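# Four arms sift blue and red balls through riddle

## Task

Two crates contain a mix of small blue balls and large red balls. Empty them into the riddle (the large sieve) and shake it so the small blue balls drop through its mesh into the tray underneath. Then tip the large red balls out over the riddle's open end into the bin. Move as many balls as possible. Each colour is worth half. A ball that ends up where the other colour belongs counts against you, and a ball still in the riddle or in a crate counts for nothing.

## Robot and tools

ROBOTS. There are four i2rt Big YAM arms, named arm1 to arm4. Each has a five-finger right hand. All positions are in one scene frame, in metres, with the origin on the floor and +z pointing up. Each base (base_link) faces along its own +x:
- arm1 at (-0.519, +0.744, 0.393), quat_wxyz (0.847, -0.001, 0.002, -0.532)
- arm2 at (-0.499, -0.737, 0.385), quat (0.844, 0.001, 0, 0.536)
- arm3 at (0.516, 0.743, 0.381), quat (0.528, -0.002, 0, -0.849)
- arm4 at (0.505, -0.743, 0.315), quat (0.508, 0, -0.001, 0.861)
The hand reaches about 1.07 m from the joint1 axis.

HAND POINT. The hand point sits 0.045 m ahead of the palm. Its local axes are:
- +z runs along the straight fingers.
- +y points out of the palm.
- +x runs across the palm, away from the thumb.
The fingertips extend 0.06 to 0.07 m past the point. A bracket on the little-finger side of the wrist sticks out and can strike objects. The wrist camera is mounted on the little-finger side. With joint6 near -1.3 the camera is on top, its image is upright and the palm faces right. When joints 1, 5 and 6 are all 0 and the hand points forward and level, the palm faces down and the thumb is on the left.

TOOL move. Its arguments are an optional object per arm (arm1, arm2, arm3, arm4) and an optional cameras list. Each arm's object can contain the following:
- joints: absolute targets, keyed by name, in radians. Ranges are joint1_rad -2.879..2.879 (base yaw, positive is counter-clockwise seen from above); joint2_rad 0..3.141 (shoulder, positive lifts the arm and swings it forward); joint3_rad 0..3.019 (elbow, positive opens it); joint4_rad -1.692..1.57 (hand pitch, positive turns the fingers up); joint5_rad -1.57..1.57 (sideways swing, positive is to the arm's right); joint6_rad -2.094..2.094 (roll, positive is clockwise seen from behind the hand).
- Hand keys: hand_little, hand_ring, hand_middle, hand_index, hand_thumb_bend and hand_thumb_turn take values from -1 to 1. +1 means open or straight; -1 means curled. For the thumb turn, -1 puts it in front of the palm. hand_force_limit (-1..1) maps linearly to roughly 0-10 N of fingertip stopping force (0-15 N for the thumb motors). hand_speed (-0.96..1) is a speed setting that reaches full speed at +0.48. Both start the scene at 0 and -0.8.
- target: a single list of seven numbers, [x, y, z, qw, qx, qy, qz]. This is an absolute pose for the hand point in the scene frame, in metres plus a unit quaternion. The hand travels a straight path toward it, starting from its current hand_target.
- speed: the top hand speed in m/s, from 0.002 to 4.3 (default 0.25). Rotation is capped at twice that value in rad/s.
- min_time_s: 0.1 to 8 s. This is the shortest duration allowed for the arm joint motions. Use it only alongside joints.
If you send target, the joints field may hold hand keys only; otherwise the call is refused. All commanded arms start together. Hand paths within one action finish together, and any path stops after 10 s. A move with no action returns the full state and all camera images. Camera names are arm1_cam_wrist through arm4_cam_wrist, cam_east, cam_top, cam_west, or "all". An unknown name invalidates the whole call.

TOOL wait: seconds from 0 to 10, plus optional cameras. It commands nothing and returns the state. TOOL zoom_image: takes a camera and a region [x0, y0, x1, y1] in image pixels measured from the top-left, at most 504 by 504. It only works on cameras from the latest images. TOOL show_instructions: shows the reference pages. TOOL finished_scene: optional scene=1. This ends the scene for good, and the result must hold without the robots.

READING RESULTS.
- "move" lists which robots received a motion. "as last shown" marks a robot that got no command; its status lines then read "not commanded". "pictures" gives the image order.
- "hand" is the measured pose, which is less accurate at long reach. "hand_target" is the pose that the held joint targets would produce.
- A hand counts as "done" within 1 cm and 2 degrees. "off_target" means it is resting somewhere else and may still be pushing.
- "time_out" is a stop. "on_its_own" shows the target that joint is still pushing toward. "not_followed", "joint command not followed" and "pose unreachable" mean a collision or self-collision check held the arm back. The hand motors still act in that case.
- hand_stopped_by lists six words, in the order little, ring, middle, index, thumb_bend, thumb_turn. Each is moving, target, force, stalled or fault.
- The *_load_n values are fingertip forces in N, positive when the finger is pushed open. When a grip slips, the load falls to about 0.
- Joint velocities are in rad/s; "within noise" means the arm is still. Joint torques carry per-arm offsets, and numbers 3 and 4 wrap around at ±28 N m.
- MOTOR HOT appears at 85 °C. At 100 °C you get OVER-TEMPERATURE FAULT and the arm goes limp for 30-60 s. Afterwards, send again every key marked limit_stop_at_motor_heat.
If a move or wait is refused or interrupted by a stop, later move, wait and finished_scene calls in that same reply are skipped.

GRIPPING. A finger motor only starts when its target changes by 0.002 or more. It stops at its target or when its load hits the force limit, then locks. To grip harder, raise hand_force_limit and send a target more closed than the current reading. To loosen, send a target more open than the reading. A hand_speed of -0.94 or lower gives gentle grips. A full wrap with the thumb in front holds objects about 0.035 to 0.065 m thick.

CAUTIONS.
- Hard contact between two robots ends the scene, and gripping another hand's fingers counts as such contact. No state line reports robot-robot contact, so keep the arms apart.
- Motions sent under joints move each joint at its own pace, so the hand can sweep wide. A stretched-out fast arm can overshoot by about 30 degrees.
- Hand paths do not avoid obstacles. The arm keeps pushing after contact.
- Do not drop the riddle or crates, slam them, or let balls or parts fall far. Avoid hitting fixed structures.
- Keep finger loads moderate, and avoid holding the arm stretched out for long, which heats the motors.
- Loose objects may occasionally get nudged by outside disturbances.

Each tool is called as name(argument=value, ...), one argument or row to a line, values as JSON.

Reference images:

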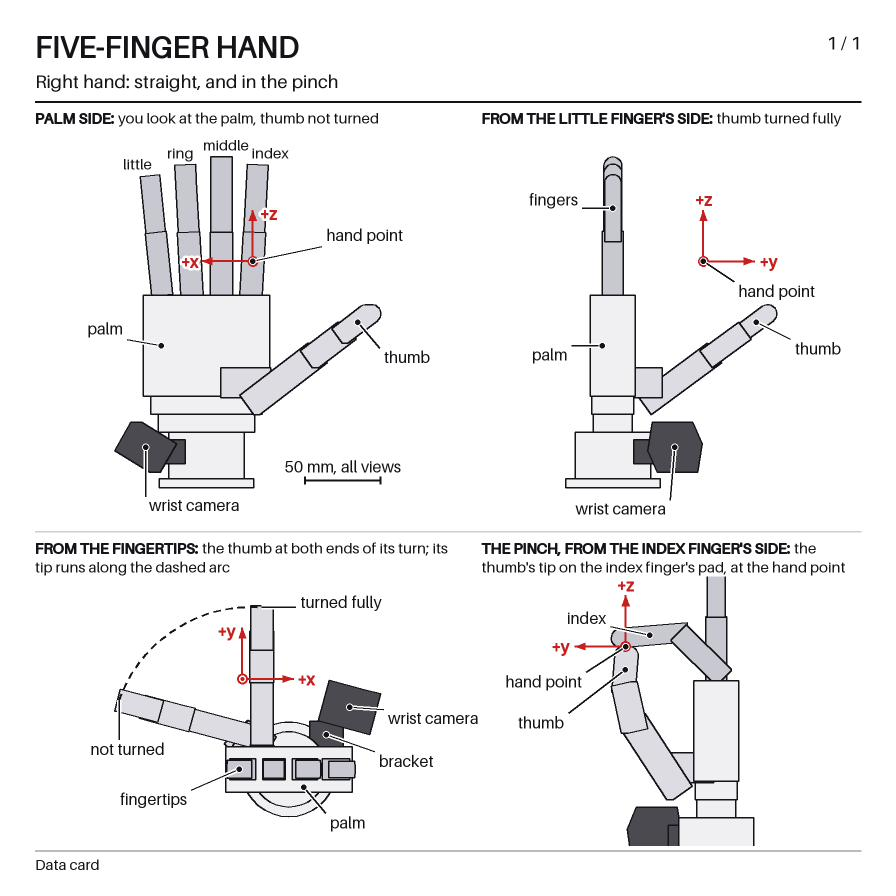

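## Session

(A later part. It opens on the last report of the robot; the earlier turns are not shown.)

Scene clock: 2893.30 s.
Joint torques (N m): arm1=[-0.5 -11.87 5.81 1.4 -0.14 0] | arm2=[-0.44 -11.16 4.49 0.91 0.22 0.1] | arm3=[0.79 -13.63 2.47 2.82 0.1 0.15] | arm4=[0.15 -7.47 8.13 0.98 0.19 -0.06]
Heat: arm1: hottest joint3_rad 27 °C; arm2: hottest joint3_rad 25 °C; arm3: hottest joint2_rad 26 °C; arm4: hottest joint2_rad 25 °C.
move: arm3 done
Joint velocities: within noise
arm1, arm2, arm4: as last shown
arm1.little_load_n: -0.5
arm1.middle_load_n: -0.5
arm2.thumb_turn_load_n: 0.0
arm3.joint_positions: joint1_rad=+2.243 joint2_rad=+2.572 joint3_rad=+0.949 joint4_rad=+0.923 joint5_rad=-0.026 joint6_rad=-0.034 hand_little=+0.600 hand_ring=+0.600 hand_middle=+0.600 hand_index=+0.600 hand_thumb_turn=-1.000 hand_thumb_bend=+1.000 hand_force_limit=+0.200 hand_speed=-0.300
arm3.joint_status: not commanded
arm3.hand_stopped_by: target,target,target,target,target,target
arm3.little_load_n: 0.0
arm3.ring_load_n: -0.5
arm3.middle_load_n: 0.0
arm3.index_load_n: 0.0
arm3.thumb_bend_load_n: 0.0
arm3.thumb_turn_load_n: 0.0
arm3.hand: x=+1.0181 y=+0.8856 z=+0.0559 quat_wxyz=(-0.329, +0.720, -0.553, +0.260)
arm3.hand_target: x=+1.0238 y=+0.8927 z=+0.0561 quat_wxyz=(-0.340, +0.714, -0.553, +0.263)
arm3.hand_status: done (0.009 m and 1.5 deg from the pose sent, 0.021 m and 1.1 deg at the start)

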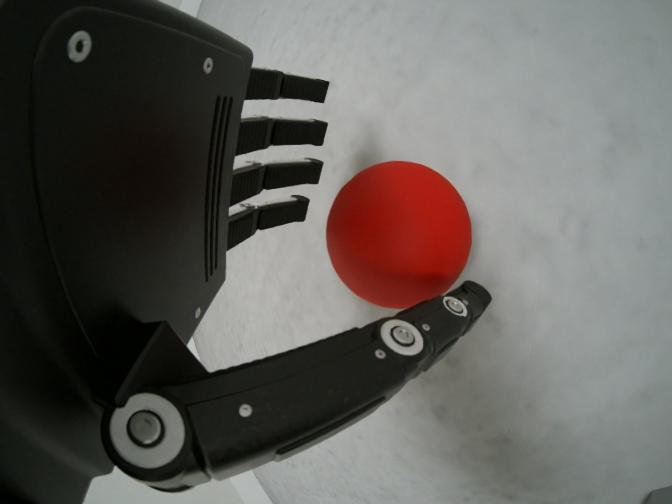

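move(
  arm3={"joints": {"hand_middle": -0.4, "hand_index": -0.4, "hand_speed": -0.88, "hand_force_limit": -0.4}},
  cameras=["arm3_cam_wrist"],
)

Scene clock: 2904.93 s.
Joint torques (N m): arm1=[-0.5 -11.87 5.82 1.4 -0.14 0] | arm2=[-0.62 -10.99 4.62 0.92 0.24 0.11] | arm3=[0.79 -13.51 2.41 2.81 0.09 0.18] | arm4=[0.15 -7.53 8.13 1.01 0.19 -0.06]
Heat: arm1: hottest joint3_rad 27 °C; arm2: hottest joint3_rad 25 °C; arm3: hottest joint2_rad 26 °C; arm4: hottest joint2_rad 25 °C.
move: arm3 off_target
Joint velocities: within noise
arm1, arm2, arm4: as last shown
arm1.little_load_n: 0.0
arm1.middle_load_n: 0.0
arm3.joint_positions: joint1_rad=+2.243 joint2_rad=+2.572 joint3_rad=+0.949 joint4_rad=+0.923 joint5_rad=-0.026 joint6_rad=-0.034 hand_little=+0.600 hand_ring=+0.600 hand_middle=+0.067 hand_index=+0.000 hand_thumb_turn=-1.000 hand_thumb_bend=+1.000 hand_force_limit=-0.400 hand_speed=-0.880
arm3.joint_status: hand_middle off_target (ended at +0.067, target -0.400); hand_index off_target (ended at +0.000, target -0.400); the others done
arm3.hand_stopped_by: target,target,force,force,target,target
arm3.little_load_n: 0.0
arm3.ring_load_n: 0.0
arm3.middle_load_n: 3.0
arm3.index_load_n: 3.0
arm3.thumb_bend_load_n: 0.5
arm3.thumb_turn_load_n: 0.0
arm3.hand: x=+1.0181 y=+0.8856 z=+0.0559 quat_wxyz=(-0.329, +0.720, -0.553, +0.260)
arm3.hand_target: x=+1.0238 y=+0.8927 z=+0.0561 quat_wxyz=(-0.340, +0.714, -0.553, +0.263)
arm3.hand_status: not commanded
arm4.index_load_n: -0.5

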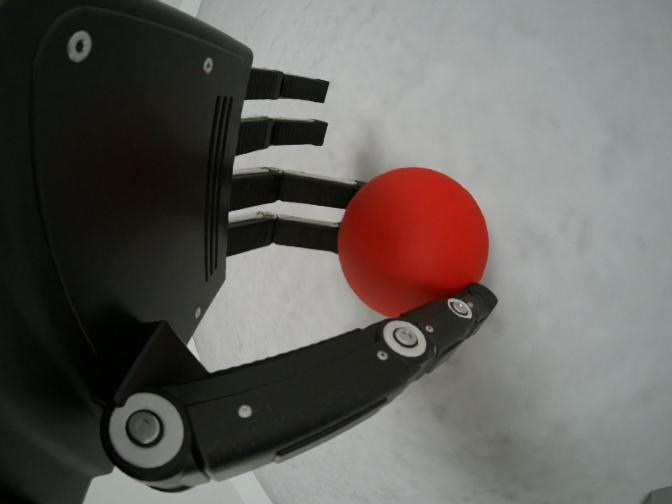

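move(
  arm3={"joints": {"hand_middle": -0.5, "hand_index": -0.5, "hand_speed": -0.88, "hand_force_limit": 0.1}},
)

move(
  arm3={"target": [1.0240, 0.8928, 0.100, 0.3404, -0.7137, 0.5526, -0.2636], "speed": 0.06},
  cameras=["arm3_cam_wrist"],
)

Scene clock: 2910.43 s.
Joint torques (N m): arm1=[-0.5 -11.93 5.81 1.42 -0.14 0] | arm2=[-0.15 -10.64 4.49 0.94 0.21 0.11] | arm3=[0.67 -13.57 2.3 2.76 0.06 0.17] | arm4=[0.15 -7.53 8.14 0.98 0.19 -0.06]
Heat: arm1: hottest joint3_rad 27 °C; arm2: hottest joint3_rad 25 °C; arm3: hottest joint2_rad 26 °C; arm4: hottest joint2_rad 25 °C.
move: arm3 off_target
Joint velocities: within noise
arm1, arm2, arm4: as last shown
arm1.index_load_n: -0.5
arm1.thumb_bend_load_n: 0.5
arm3.joint_positions: joint1_rad=+2.243 joint2_rad=+2.572 joint3_rad=+0.949 joint4_rad=+0.923 joint5_rad=-0.026 joint6_rad=-0.034 hand_little=+0.600 hand_ring=+0.600 hand_middle=+0.036 hand_index=-0.031 hand_thumb_turn=-1.000 hand_thumb_bend=+1.000 hand_force_limit=+0.100 hand_speed=-0.880
arm3.joint_status: hand_middle off_target (ended at +0.036, target -0.500); hand_index off_target (ended at -0.031, target -0.500); the others done
arm3.hand_stopped_by: target,target,force,force,target,target
arm3.little_load_n: 0.0
arm3.ring_load_n: 0.0
arm3.middle_load_n: 6.5
arm3.index_load_n: 5.5
arm3.thumb_bend_load_n: 0.5
arm3.thumb_turn_load_n: 0.0
arm3.hand: x=+1.0181 y=+0.8856 z=+0.0559 quat_wxyz=(-0.329, +0.720, -0.553, +0.260)
arm3.hand_target: x=+1.0238 y=+0.8927 z=+0.0561 quat_wxyz=(-0.340, +0.714, -0.553, +0.263)
arm3.hand_status: not commanded
arm4.index_load_n: 0.0
pictures: none

Scene clock: 2911.73 s.
Joint torques (N m): arm1=[-0.44 -11.87 5.82 1.4 -0.14 0.01] | arm2=[-0.44 -10.34 4.59 0.9 0.23 0.09] | arm3=[0.67 -15.74 1.11 1.33 0.09 0.19] | arm4=[0.15 -7.53 8.13 0.98 0.19 -0.06]
Heat: arm1: hottest joint3_rad 27 °C; arm2: hottest joint3_rad 25 °C; arm3: hottest joint2_rad 26 °C; arm4: hottest joint2_rad 25 °C.
move: arm3 done
Joint velocities: within noise
arm1.joint_positions: joint1_rad=-0.518 joint2_rad=+1.682 joint3_rad=+0.625 joint4_rad=+0.174 joint5_rad=-0.049 joint6_rad=-0.056 hand_little=+1.000 hand_ring=+1.000 hand_middle=+1.000 hand_index=+1.000 hand_thumb_turn=-1.000 hand_thumb_bend=+1.000 hand_force_limit=+0.200 hand_speed=-0.400
arm1.joint_status: not commanded
arm1.hand_stopped_by: fault,target,target,target,target,target
arm1.little_load_n: 0.0
arm1.ring_load_n: 0.0
arm1.middle_load_n: 0.0
arm1.index_load_n: -0.5
arm1.thumb_bend_load_n: 0.0
arm1.thumb_turn_load_n: 0.5
arm1.hand: x=-0.5132 y=+0.3015 z=+0.3140 quat_wxyz=(+0.000, +0.003, -0.941, +0.338)
arm1.hand_target: x=-0.5159 y=+0.3000 z=+0.3199 quat_wxyz=(+0.000, +0.000, -0.940, +0.342)
arm1.hand_status: not commanded
arm2.joint_positions: joint1_rad=+0.642 joint2_rad=+1.644 joint3_rad=+0.620 joint4_rad=+0.147 joint5_rad=+0.136 joint6_rad=+0.157 hand_little=+1.000 hand_ring=+1.000 hand_middle=+1.000 hand_index=+1.000 hand_thumb_turn=+1.000 hand_thumb_bend=+1.000 hand_force_limit=+0.200 hand_speed=-0.400
arm2.joint_status: not commanded
arm2.hand_stopped_by: target,target,target,target,target,target
arm2.little_load_n: 0.0
arm2.ring_load_n: 0.0
arm2.middle_load_n: 0.0
arm2.index_load_n: 0.0
arm2.thumb_bend_load_n: 0.0
arm2.thumb_turn_load_n: 0.0
arm2.hand: x=-0.6017 y=-0.3010 z=+0.3189 quat_wxyz=(-0.346, +0.938, -0.002, +0.002)
arm2.hand_target: x=-0.6069 y=-0.3049 z=+0.3199 quat_wxyz=(-0.342, +0.940, +0.000, +0.000)
arm2.hand_status: not commanded
arm3.joint_positions: joint1_rad=+2.243 joint2_rad=+2.470 joint3_rad=+0.896 joint4_rad=+0.904 joint5_rad=-0.025 joint6_rad=-0.034 hand_little=+0.600 hand_ring=+0.600 hand_middle=+0.036 hand_index=-0.031 hand_thumb_turn=-1.000 hand_thumb_bend=+1.000 hand_force_limit=+0.100 hand_speed=-0.880
arm3.joint_status: not commanded
arm3.hand_stopped_by: target,target,force,force,target,target
arm3.little_load_n: 0.0
arm3.ring_load_n: 0.0
arm3.middle_load_n: 6.5
arm3.index_load_n: 5.5
arm3.thumb_bend_load_n: 0.5
arm3.thumb_turn_load_n: 0.0
arm3.hand: x=+1.0268 y=+0.8875 z=+0.0961 quat_wxyz=(-0.340, +0.715, -0.549, +0.269)
arm3.hand_target: x=+1.0239 y=+0.8926 z=+0.0998 quat_wxyz=(-0.340, +0.714, -0.553, +0.264)
arm3.hand_status: done (0.007 m and 0.8 deg from the pose sent, 0.045 m and 1.5 deg at the start)
arm4.joint_positions: joint1_rad=-0.426 joint2_rad=+1.452 joint3_rad=+0.645 joint4_rad=-0.096 joint5_rad=+0.049 joint6_rad=+0.066 hand_little=+1.000 hand_ring=+1.000 hand_middle=+1.000 hand_index=+1.000 hand_thumb_turn=-1.000 hand_thumb_bend=+1.000 hand_force_limit=+0.200 hand_speed=-0.600
arm4.joint_status: not commanded
arm4.hand_stopped_by: target,target,target,target,target,target
arm4.little_load_n: 0.0
arm4.ring_load_n: 0.0
arm4.middle_load_n: 0.0
arm4.index_load_n: 0.0
arm4.thumb_bend_load_n: 0.0
arm4.thumb_turn_load_n: 0.0
arm4.hand: x=+0.4467 y=-0.3160 z=+0.3061 quat_wxyz=(-0.329, +0.944, -0.002, +0.000)
arm4.hand_target: x=+0.4449 y=-0.3053 z=+0.3200 quat_wxyz=(-0.342, +0.940, +0.000, +0.000)
arm4.hand_status: not commanded

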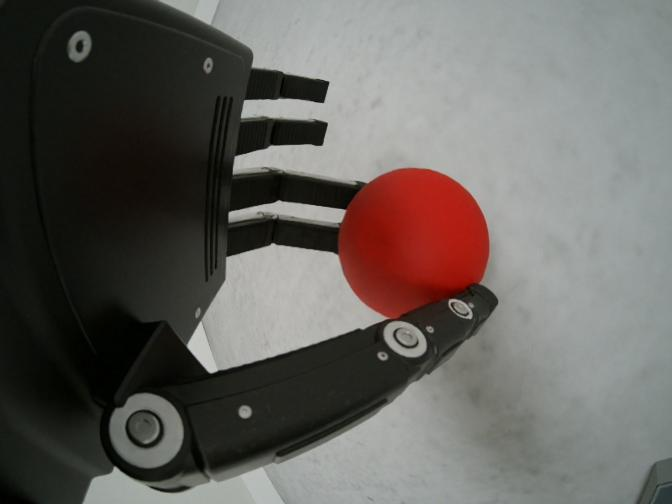

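move(
  arm3={"target": [0.985, 0.880, 0.370, 0.3404, -0.7137, 0.5526, -0.2636], "speed": 0.15},
  cameras=["arm3_cam_wrist"],
)

move(
  arm3={"joints": {"joint1_rad": 0.44}, "min_time_s": 4.5},
  cameras=["arm3_cam_wrist", "cam_top", "cam_east"],
)

Scene clock: 2935.00 s.
Joint torques (N m): arm1=[-0.5 -11.99 5.81 1.42 -0.14 0] | arm2=[-0.5 -10.93 4.44 0.94 0.26 0.12] | arm3=[-0.21 -10.34 7.41 1.33 -0.05 0.12] | arm4=[0.09 -7.53 8.14 0.99 0.19 -0.06]
Heat: arm1: hottest joint3_rad 27 °C; arm2: hottest joint3_rad 25 °C; arm3: hottest joint2_rad 26 °C; arm4: hottest joint2_rad 25 °C.
move: arm3 done
Joint velocities: within noise
arm1, arm2, arm4: as last shown
arm1.index_load_n: 0.0
arm1.thumb_turn_load_n: 0.0
arm2.thumb_turn_load_n: -0.5
arm3.joint_positions: joint1_rad=+2.243 joint2_rad=+1.569 joint3_rad=+0.644 joint4_rad=+0.258 joint5_rad=-0.030 joint6_rad=-0.034 hand_little=+0.600 hand_ring=+0.600 hand_middle=+0.036 hand_index=-0.031 hand_thumb_turn=-1.000 hand_thumb_bend=+1.000 hand_force_limit=+0.100 hand_speed=-0.880
arm3.joint_status: not commanded
arm3.hand_stopped_by: target,target,force,force,target,target
arm3.little_load_n: 0.0
arm3.ring_load_n: 0.0
arm3.middle_load_n: 6.5
arm3.index_load_n: 5.5
arm3.thumb_bend_load_n: 0.5
arm3.thumb_turn_load_n: 0.0
arm3.hand: x=+0.9884 y=+0.8804 z=+0.3699 quat_wxyz=(-0.342, +0.715, -0.548, +0.268)
arm3.hand_target: x=+0.9850 y=+0.8799 z=+0.3699 quat_wxyz=(-0.340, +0.714, -0.553, +0.264)
arm3.hand_status: done (0.003 m and 0.8 deg from the pose sent, 0.277 m and 0.8 deg at the start)

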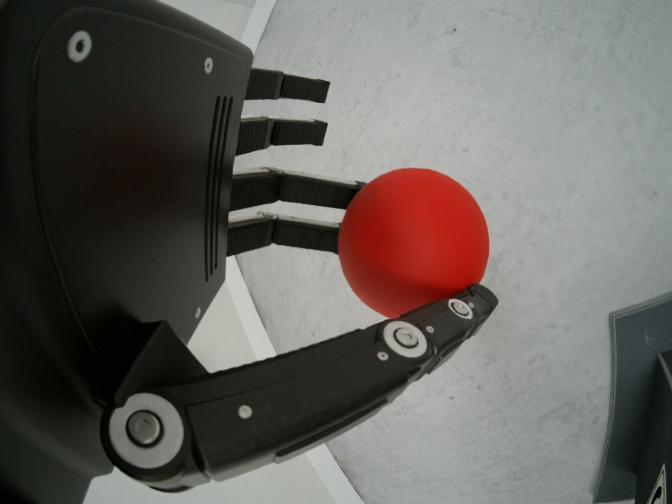

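Scene clock: 2939.93 s.
Joint torques (N m): arm1=[-0.44 -11.87 5.82 1.42 -0.14 0] | arm2=[-0.62 -10.81 4.57 0.98 0.27 0.09] | arm3=[-0.44 -9.76 7.34 1.31 -0.02 0.1] | arm4=[0.09 -7.47 8.12 0.98 0.19 -0.06]
Heat: arm1: hottest joint3_rad 27 °C; arm2: hottest joint3_rad 25 °C; arm3: hottest joint2_rad 26 °C; arm4: hottest joint2_rad 25 °C.
move: arm3 done
Joint velocities: within noise
arm1, arm2, arm4: as last shown
arm2.index_load_n: -0.5
arm2.thumb_turn_load_n: 0.0
arm3.joint_positions: joint1_rad=+0.446 joint2_rad=+1.569 joint3_rad=+0.644 joint4_rad=+0.258 joint5_rad=-0.031 joint6_rad=-0.034 hand_little=+0.600 hand_ring=+0.600 hand_middle=+0.036 hand_index=-0.031 hand_thumb_turn=-1.000 hand_thumb_bend=+1.000 hand_force_limit=+0.100 hand_speed=-0.880
arm3.joint_status: all done
arm3.hand_stopped_by: target,target,force,force,target,target
arm3.little_load_n: 0.0
arm3.ring_load_n: 0.0
arm3.middle_load_n: 6.5
arm3.index_load_n: 5.5
arm3.thumb_bend_load_n: 0.5
arm3.thumb_turn_load_n: 0.0
arm3.hand: x=+0.5445 y=+0.2515 z=+0.3730 quat_wxyz=(-0.002, +0.017, -0.899, +0.437)
arm3.hand_target: x=+0.5423 y=+0.2547 z=+0.3730 quat_wxyz=(-0.004, +0.011, -0.901, +0.433)
arm3.hand_status: not commanded
pictures: arm3_cam_wrist, cam_east, cam_top

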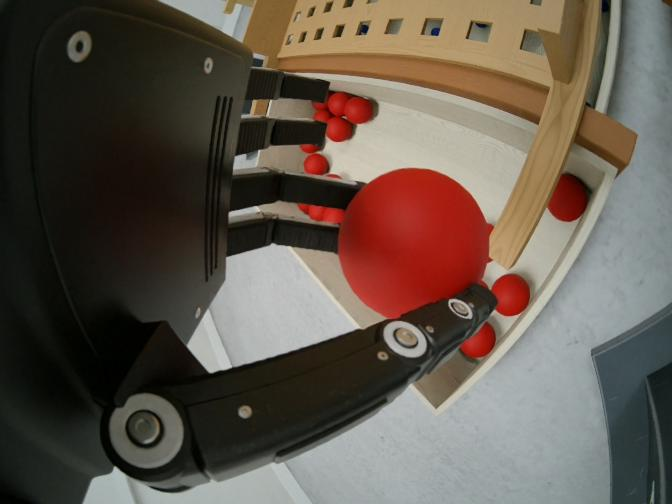

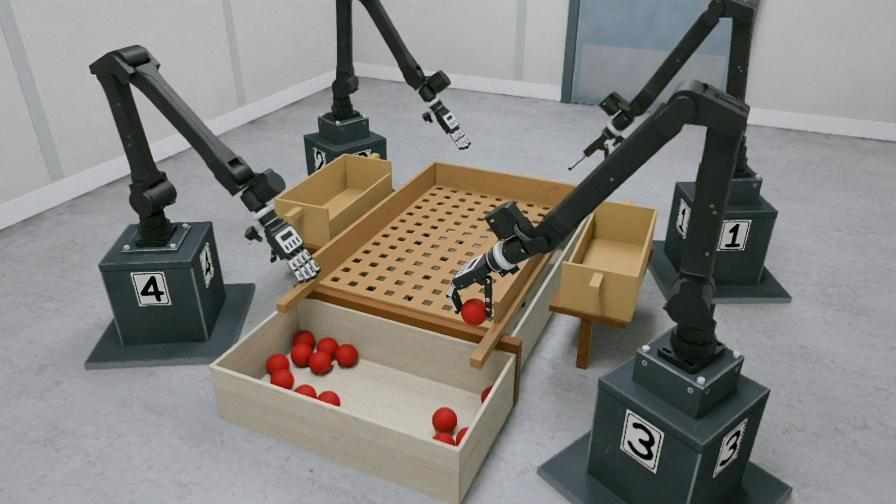

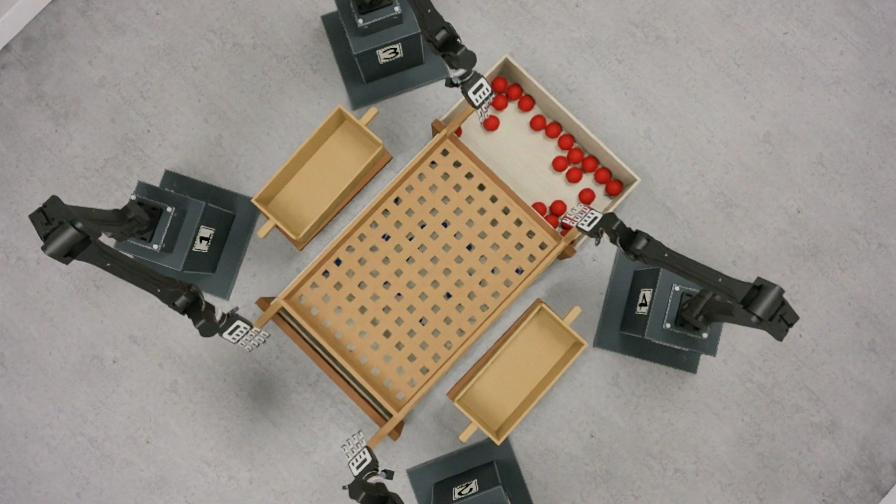

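move(
  arm3={"target": [0.548, 0.060, 0.300, 0, 0, 0.9026, -0.4305], "speed": 0.15},
  cameras=["arm3_cam_wrist", "cam_top"],
)

move(
  arm3={"target": [0.548, 0.060, 0.140, 0, 0, 0.9026, -0.4305], "speed": 0.12},
  cameras=["arm3_cam_wrist", "cam_top", "cam_east"],
)

Scene clock: 2948.73 s.
Joint torques (N m): arm1=[-0.5 -11.87 5.82 1.4 -0.14 0] | arm2=[-0.09 -11.05 4.52 0.85 0.25 0.09] | arm3=[0.56 -15.33 11.59 1.17 0.11 0.18] | arm4=[0.15 -7.47 8.14 0.99 0.19 -0.06]
Heat: arm1: hottest joint3_rad 27 °C; arm2: hottest joint3_rad 25 °C; arm3: hottest joint2_rad 25 °C; arm4: hottest joint2_rad 25 °C.
move: arm3 off_target
Joint velocities: within noise
arm1, arm2, arm4: as last shown
arm1.index_load_n: -0.5
arm2.index_load_n: 0.0
arm2.thumb_bend_load_n: -0.5
arm3.joint_positions: joint1_rad=+0.450 joint2_rad=+2.068 joint3_rad=+1.163 joint4_rad=+0.207 joint5_rad=-0.003 joint6_rad=-0.012 hand_little=+0.600 hand_ring=+0.600 hand_middle=+0.036 hand_index=-0.031 hand_thumb_turn=-1.000 hand_thumb_bend=+1.000 hand_force_limit=+0.100 hand_speed=-0.880
arm3.joint_status: not commanded
arm3.hand_stopped_by: target,target,force,force,target,target
arm3.little_load_n: 0.0
arm3.ring_load_n: 0.0
arm3.middle_load_n: 6.5
arm3.index_load_n: 5.5
arm3.thumb_bend_load_n: 0.5
arm3.thumb_turn_load_n: 0.0
arm3.hand: x=+0.5408 y=+0.0776 z=+0.2945 quat_wxyz=(+0.005, +0.003, -0.906, +0.424)
arm3.hand_target: x=+0.5482 y=+0.0607 z=+0.3007 quat_wxyz=(+0.000, +0.000, -0.902, +0.431)
arm3.hand_status: off_target (0.020 m and 1.1 deg from the pose sent, 0.205 m and 2.2 deg at the start)

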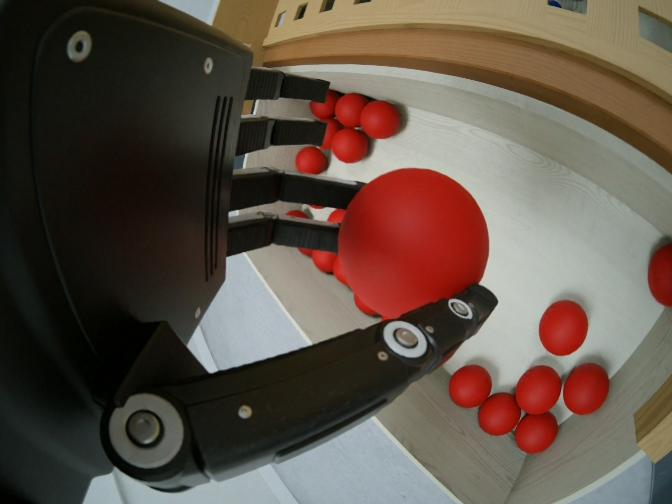

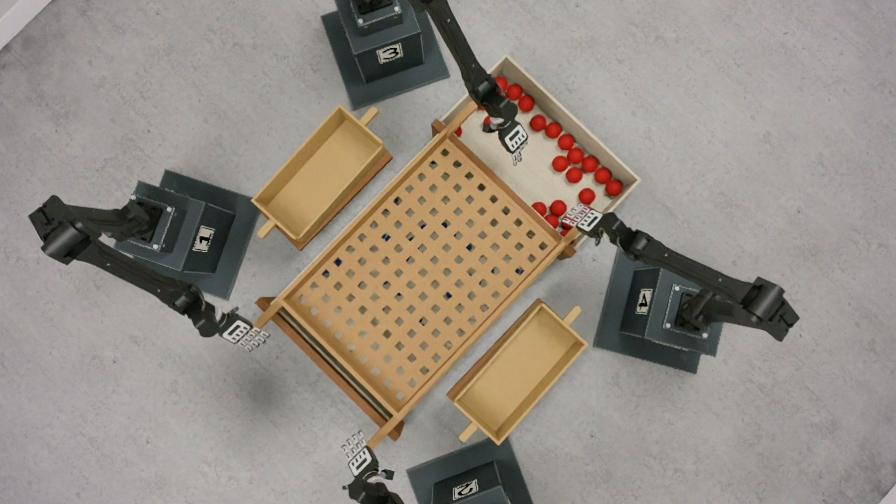

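Scene clock: 2950.97 s.
Joint torques (N m): arm1=[-0.44 -11.87 5.82 1.42 -0.14 0] | arm2=[-0.85 -11.16 4.49 0.87 0.25 0.11] | arm3=[0.97 -16.67 8.43 2.82 0.1 0.18] | arm4=[0.15 -7.53 8.14 0.99 0.19 -0.07]
Heat: arm1: hottest joint3_rad 27 °C; arm2: hottest joint3_rad 25 °C; arm3: hottest joint2_rad 25 °C; arm4: hottest joint2_rad 25 °C.
move: arm3 off_target
Joint velocities: within noise
arm1, arm2, arm4: as last shown
arm1.index_load_n: 0.0
arm2.thumb_bend_load_n: 0.0
arm3.joint_positions: joint1_rad=+0.450 joint2_rad=+2.431 joint3_rad=+1.258 joint4_rad=+0.446 joint5_rad=-0.003 joint6_rad=-0.011 hand_little=+0.600 hand_ring=+0.600 hand_middle=+0.036 hand_index=-0.031 hand_thumb_turn=-1.000 hand_thumb_bend=+1.000 hand_force_limit=+0.100 hand_speed=-0.880
arm3.joint_status: not commanded
arm3.hand_stopped_by: target,target,force,force,target,target
arm3.little_load_n: 0.0
arm3.ring_load_n: 0.0
arm3.middle_load_n: 7.0
arm3.index_load_n: 5.5
arm3.thumb_bend_load_n: 0.5
arm3.thumb_turn_load_n: 0.0
arm3.hand: x=+0.5401 y=+0.0805 z=+0.1333 quat_wxyz=(+0.004, +0.003, -0.912, +0.411)
arm3.hand_target: x=+0.5480 y=+0.0611 z=+0.1406 quat_wxyz=(+0.000, +0.000, -0.903, +0.430)
arm3.hand_status: off_target (0.023 m and 2.6 deg from the pose sent, 0.155 m and 1.1 deg at the start)
pictures: arm3_cam_wrist, cam_east, cam_top

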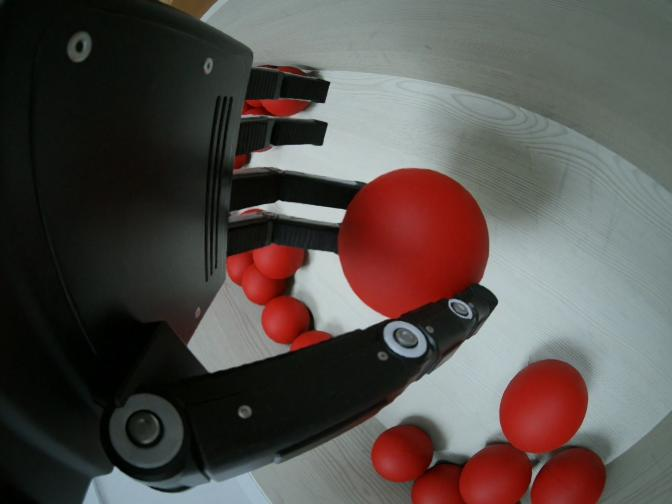

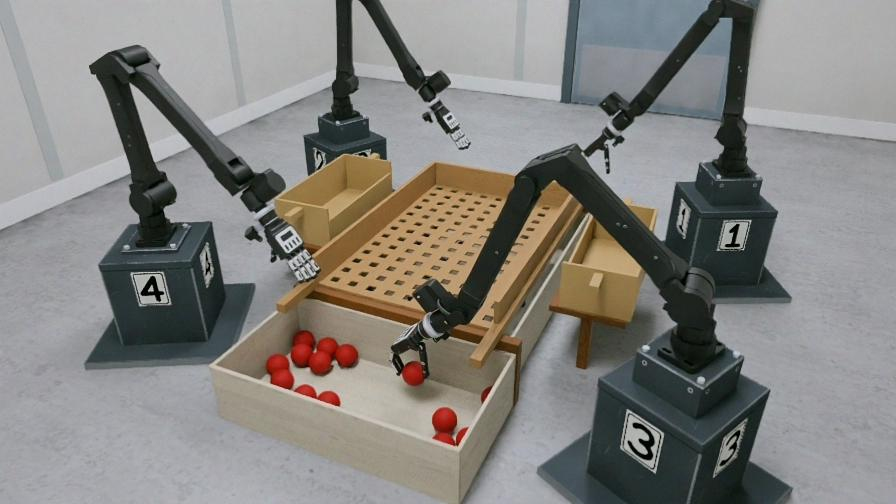

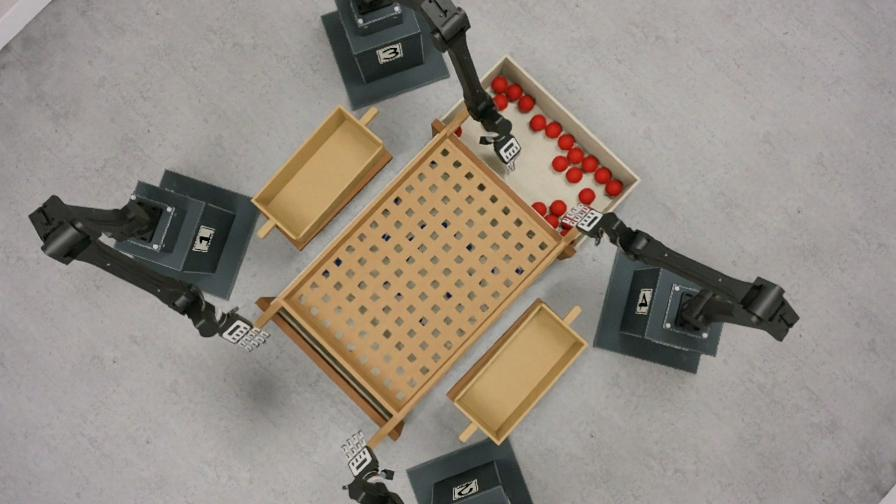

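move(
  arm3={"target": [0.548, 0.060, 0.108, 0, 0, 0.9026, -0.4305], "speed": 0.08},
  cameras=["arm3_cam_wrist", "cam_east"],
)

zoom_image(
  camera="cam_east",
  region=[350, 280, 530, 460],
)

Scene clock: 2964.47 s.
Joint torques (N m): arm1=[-0.44 -11.87 5.81 1.4 -0.14 0.01] | arm2=[-0.62 -10.87 4.51 0.96 0.24 0.1] | arm3=[0.26 -17.14 7.88 2.66 0.12 0.17] | arm4=[0.15 -7.47 8.14 1.01 0.19 -0.06]
Heat: arm1: hottest joint3_rad 27 °C; arm2: hottest joint3_rad 25 °C; arm3: hottest joint2_rad 26 °C; arm4: hottest joint2_rad 25 °C.
move: arm3 off_target
Joint velocities: within noise
arm1, arm2, arm4: as last shown
arm1.index_load_n: -0.5
arm2.thumb_bend_load_n: -0.5
arm3.joint_positions: joint1_rad=+0.451 joint2_rad=+2.508 joint3_rad=+1.297 joint4_rad=+0.485 joint5_rad=-0.002 joint6_rad=-0.011 hand_little=+0.600 hand_ring=+0.600 hand_middle=+0.036 hand_index=-0.031 hand_thumb_turn=-1.000 hand_thumb_bend=+1.000 hand_force_limit=+0.100 hand_speed=-0.880
arm3.joint_status: not commanded
arm3.hand_stopped_by: target,target,force,force,target,target
arm3.little_load_n: 0.0
arm3.ring_load_n: 0.0
arm3.middle_load_n: 6.5
arm3.index_load_n: 6.0
arm3.thumb_bend_load_n: 0.5
arm3.thumb_turn_load_n: 0.0
arm3.hand: x=+0.5402 y=+0.0795 z=+0.1021 quat_wxyz=(+0.004, +0.003, -0.912, +0.411)
arm3.hand_target: x=+0.5481 y=+0.0608 z=+0.1088 quat_wxyz=(+0.000, +0.000, -0.903, +0.430)
arm3.hand_status: off_target (0.022 m and 2.5 deg from the pose sent, 0.034 m and 2.6 deg at the start)

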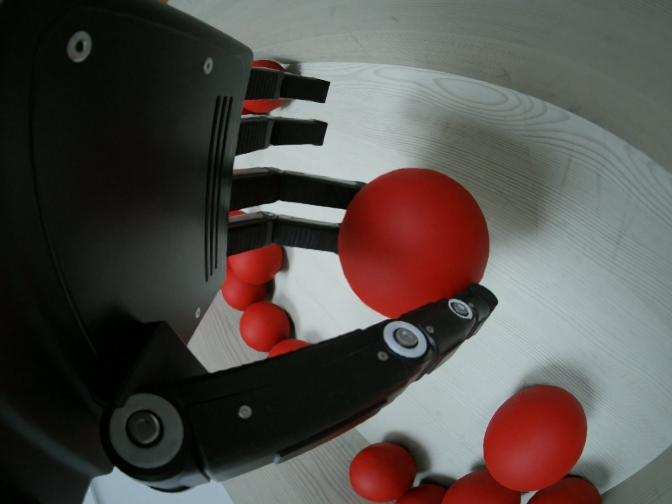

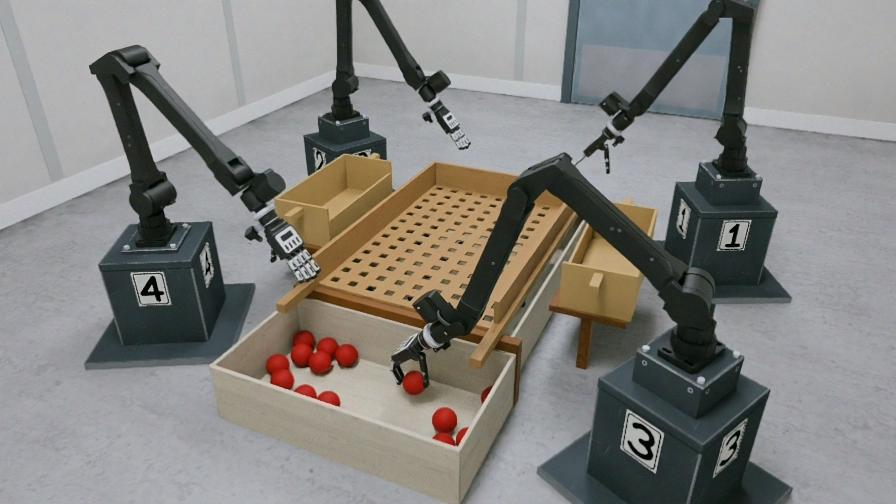

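Scaled by 2.800 from the camera's image (finer frame: 1280x720).

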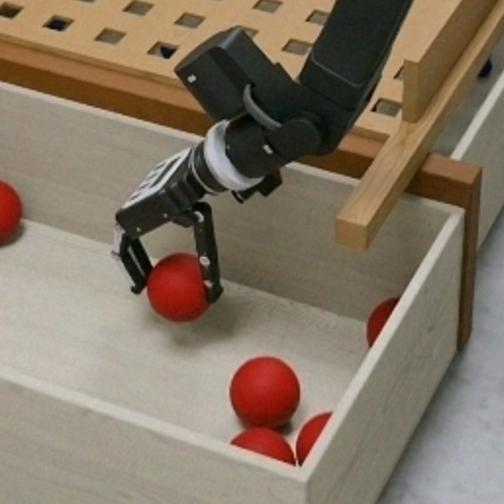

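move(
  arm3={"target": [0.548, 0.060, 0.084, 0, 0, 0.9026, -0.4305], "speed": 0.06},
  cameras=["arm3_cam_wrist", "cam_east"],
)

zoom_image(
  camera="cam_east",
  region=[350, 280, 530, 460],
)

Scene clock: 2973.50 s.
Joint torques (N m): arm1=[-0.5 -11.87 5.82 1.42 -0.14 0.01] | arm2=[-0.44 -11.05 4.57 0.85 0.25 0.1] | arm3=[0.62 -17.08 7.62 2.89 0.08 0.18] | arm4=[0.15 -7.53 8.13 0.99 0.19 -0.06]
Heat: arm1: hottest joint3_rad 27 °C; arm2: hottest joint3_rad 25 °C; arm3: hottest joint2_rad 26 °C; arm4: hottest joint2_rad 25 °C.
move: arm3 off_target
Joint velocities: within noise
arm1, arm2, arm4: as last shown
arm1.index_load_n: 0.0
arm2.thumb_bend_load_n: 0.0
arm3.joint_positions: joint1_rad=+0.451 joint2_rad=+2.564 joint3_rad=+1.330 joint4_rad=+0.508 joint5_rad=-0.002 joint6_rad=-0.011 hand_little=+0.600 hand_ring=+0.600 hand_middle=+0.036 hand_index=-0.031 hand_thumb_turn=-1.000 hand_thumb_bend=+1.000 hand_force_limit=+0.100 hand_speed=-0.880
arm3.joint_status: not commanded
arm3.hand_stopped_by: target,target,force,force,target,target
arm3.little_load_n: 0.0
arm3.ring_load_n: 0.0
arm3.middle_load_n: 6.5
arm3.index_load_n: 5.5
arm3.thumb_bend_load_n: 0.5
arm3.thumb_turn_load_n: 0.0
arm3.hand: x=+0.5401 y=+0.0790 z=+0.0792 quat_wxyz=(+0.004, +0.003, -0.912, +0.411)
arm3.hand_target: x=+0.5480 y=+0.0609 z=+0.0848 quat_wxyz=(+0.000, +0.000, -0.903, +0.430)
arm3.hand_status: off_target (0.021 m and 2.5 deg from the pose sent, 0.028 m and 2.5 deg at the start)

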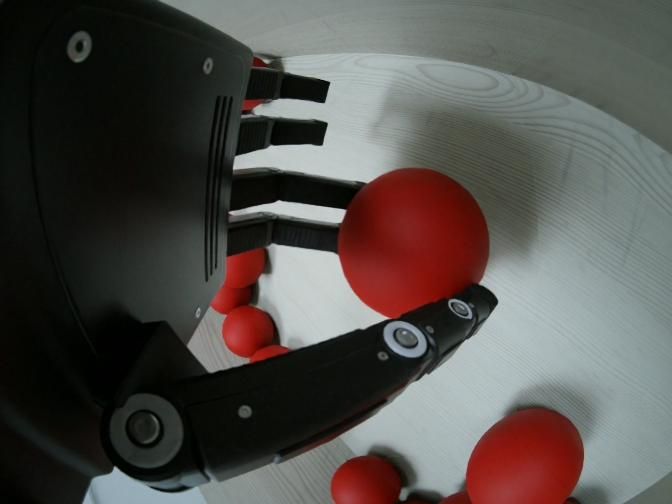

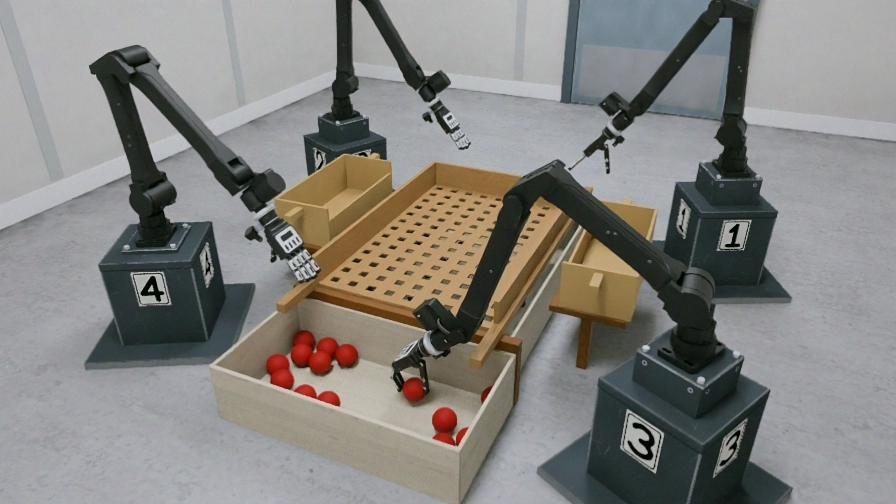

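Scaled by 2.800 from the camera's image (finer frame: 1280x720).

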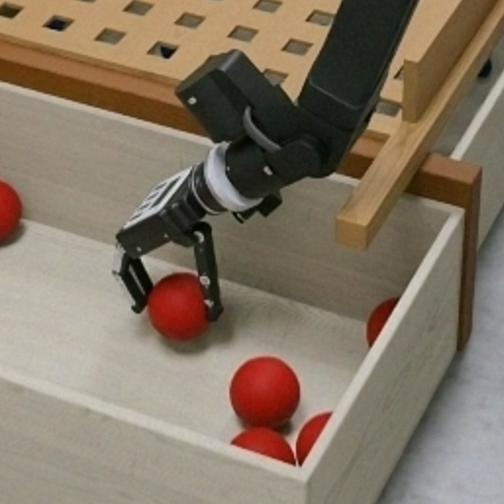

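move(
  arm3={"target": [0.548, 0.060, 0.074, 0, 0, 0.9026, -0.4305], "speed": 0.05},
)

move(
  arm3={"joints": {"hand_middle": 0.7, "hand_index": 0.7, "hand_speed": -0.7}},
  cameras=["arm3_cam_wrist", "cam_east", "cam_top"],
)

Scene clock: 2979.43 s.
Joint torques (N m): arm1=[-0.44 -11.87 5.82 1.4 -0.14 0] | arm2=[-0.62 -11.11 4.52 0.77 0.23 0.12] | arm3=[0.97 -17.2 7.68 2.97 0.1 0.19] | arm4=[0.15 -7.53 8.13 0.98 0.19 -0.06]
Heat: arm1: hottest joint3_rad 27 °C; arm2: hottest joint3_rad 25 °C; arm3: hottest joint2_rad 26 °C; arm4: hottest joint2_rad 25 °C.
move: arm3 off_target
Joint velocities: within noise
arm1, arm2, arm4: as last shown
arm1.middle_load_n: -0.5
arm3.joint_positions: joint1_rad=+0.451 joint2_rad=+2.586 joint3_rad=+1.345 joint4_rad=+0.519 joint5_rad=-0.002 joint6_rad=-0.011 hand_little=+0.600 hand_ring=+0.600 hand_middle=+0.036 hand_index=-0.031 hand_thumb_turn=-1.000 hand_thumb_bend=+1.000 hand_force_limit=+0.100 hand_speed=-0.880
arm3.joint_status: not commanded
arm3.hand_stopped_by: target,target,force,force,target,target
arm3.little_load_n: 0.0
arm3.ring_load_n: 0.0
arm3.middle_load_n: 6.5
arm3.index_load_n: 6.0
arm3.thumb_bend_load_n: 0.5
arm3.thumb_turn_load_n: 0.0
arm3.hand: x=+0.5403 y=+0.0775 z=+0.0714 quat_wxyz=(+0.004, +0.003, -0.911, +0.413)
arm3.hand_target: x=+0.5482 y=+0.0609 z=+0.0747 quat_wxyz=(+0.000, +0.000, -0.903, +0.430)
arm3.hand_status: off_target (0.019 m and 2.3 deg from the pose sent, 0.021 m and 2.5 deg at the start)
arm4.index_load_n: -0.5
pictures: none

Scene clock: 2980.80 s.
Joint torques (N m): arm1=[-0.5 -11.81 5.82 1.43 -0.14 0] | arm2=[-0.73 -11.28 4.52 0.91 0.26 0.12] | arm3=[0.79 -17.08 7.72 2.85 0.1 0.15] | arm4=[0.15 -7.53 8.13 0.98 0.19 -0.06]
Heat: arm1: hottest joint3_rad 27 °C; arm2: hottest joint3_rad 25 °C; arm3: hottest joint2_rad 26 °C; arm4: hottest joint2_rad 25 °C.
move: arm3 done
Joint velocities: within noise
arm1.joint_positions: joint1_rad=-0.518 joint2_rad=+1.682 joint3_rad=+0.625 joint4_rad=+0.174 joint5_rad=-0.049 joint6_rad=-0.056 hand_little=+1.000 hand_ring=+1.000 hand_middle=+1.000 hand_index=+1.000 hand_thumb_turn=-1.000 hand_thumb_bend=+1.000 hand_force_limit=+0.200 hand_speed=-0.400
arm1.joint_status: not commanded
arm1.hand_stopped_by: fault,target,target,target,target,target
arm1.little_load_n: 0.0
arm1.ring_load_n: 0.0
arm1.middle_load_n: 0.0
arm1.index_load_n: 0.0
arm1.thumb_bend_load_n: 0.0
arm1.thumb_turn_load_n: 0.0
arm1.hand: x=-0.5132 y=+0.3015 z=+0.3140 quat_wxyz=(+0.000, +0.003, -0.941, +0.338)
arm1.hand_target: x=-0.5159 y=+0.3000 z=+0.3199 quat_wxyz=(+0.000, +0.000, -0.940, +0.342)
arm1.hand_status: not commanded
arm2.joint_positions: joint1_rad=+0.642 joint2_rad=+1.644 joint3_rad=+0.620 joint4_rad=+0.147 joint5_rad=+0.136 joint6_rad=+0.157 hand_little=+1.000 hand_ring=+1.000 hand_middle=+1.000 hand_index=+1.000 hand_thumb_turn=+1.000 hand_thumb_bend=+1.000 hand_force_limit=+0.200 hand_speed=-0.400
arm2.joint_status: not commanded
arm2.hand_stopped_by: target,target,target,target,target,target
arm2.little_load_n: 0.0
arm2.ring_load_n: 0.0
arm2.middle_load_n: 0.0
arm2.index_load_n: 0.0
arm2.thumb_bend_load_n: 0.0
arm2.thumb_turn_load_n: 0.0
arm2.hand: x=-0.6017 y=-0.3010 z=+0.3189 quat_wxyz=(-0.346, +0.938, -0.002, +0.002)
arm2.hand_target: x=-0.6069 y=-0.3049 z=+0.3199 quat_wxyz=(-0.342, +0.940, +0.000, +0.000)
arm2.hand_status: not commanded
arm3.joint_positions: joint1_rad=+0.451 joint2_rad=+2.586 joint3_rad=+1.345 joint4_rad=+0.519 joint5_rad=-0.002 joint6_rad=-0.011 hand_little=+0.600 hand_ring=+0.600 hand_middle=+0.700 hand_index=+0.700 hand_thumb_turn=-1.000 hand_thumb_bend=+1.000 hand_force_limit=+0.100 hand_speed=-0.700
arm3.joint_status: all done
arm3.hand_stopped_by: target,target,target,target,target,target
arm3.little_load_n: 0.0
arm3.ring_load_n: 0.0
arm3.middle_load_n: -0.5
arm3.index_load_n: 0.0
arm3.thumb_bend_load_n: 0.0
arm3.thumb_turn_load_n: 0.0
arm3.hand: x=+0.5404 y=+0.0774 z=+0.0714 quat_wxyz=(+0.004, +0.003, -0.911, +0.413)
arm3.hand_target: x=+0.5482 y=+0.0609 z=+0.0747 quat_wxyz=(+0.000, +0.000, -0.903, +0.430)
arm3.hand_status: not commanded
arm4.joint_positions: joint1_rad=-0.426 joint2_rad=+1.452 joint3_rad=+0.645 joint4_rad=-0.096 joint5_rad=+0.049 joint6_rad=+0.066 hand_little=+1.000 hand_ring=+1.000 hand_middle=+1.000 hand_index=+1.000 hand_thumb_turn=-1.000 hand_thumb_bend=+1.000 hand_force_limit=+0.200 hand_speed=-0.600
arm4.joint_status: not commanded
arm4.hand_stopped_by: target,target,target,target,target,target
arm4.little_load_n: 0.0
arm4.ring_load_n: 0.0
arm4.middle_load_n: 0.0
arm4.index_load_n: 0.0
arm4.thumb_bend_load_n: 0.0
arm4.thumb_turn_load_n: 0.0
arm4.hand: x=+0.4467 y=-0.3160 z=+0.3061 quat_wxyz=(-0.329, +0.944, -0.002, +0.000)
arm4.hand_target: x=+0.4449 y=-0.3053 z=+0.3200 quat_wxyz=(-0.342, +0.940, +0.000, +0.000)
arm4.hand_status: not commanded

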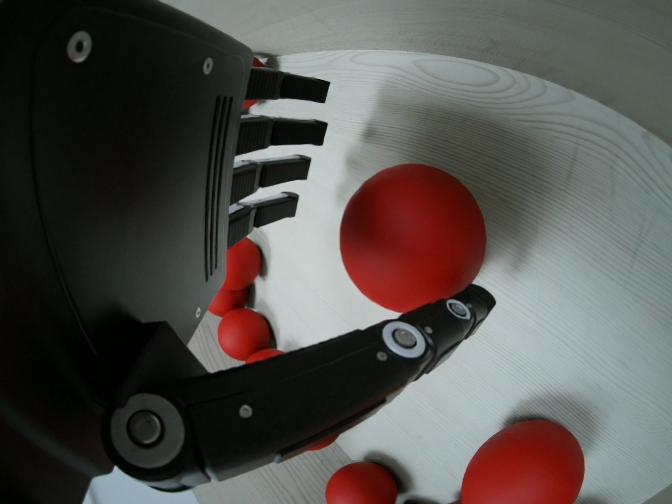

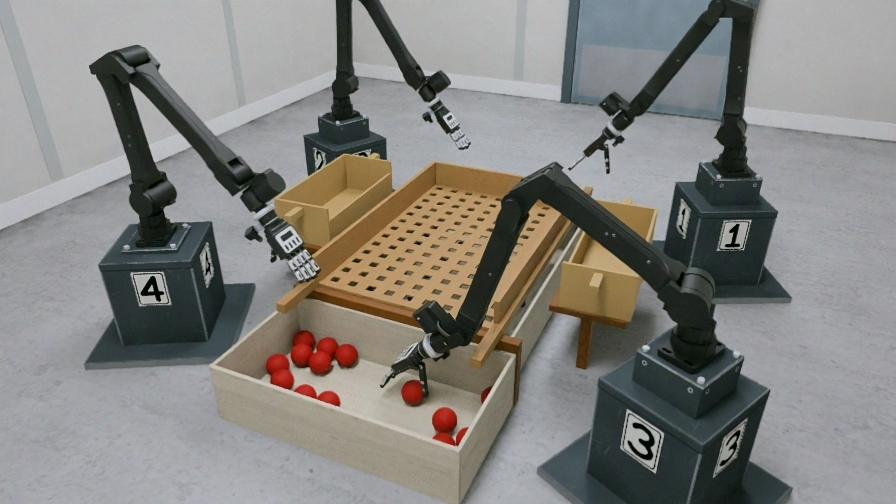

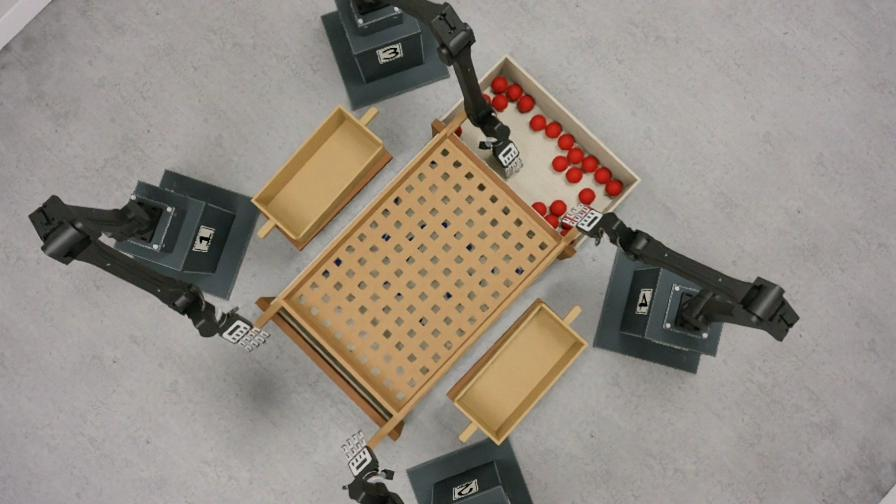

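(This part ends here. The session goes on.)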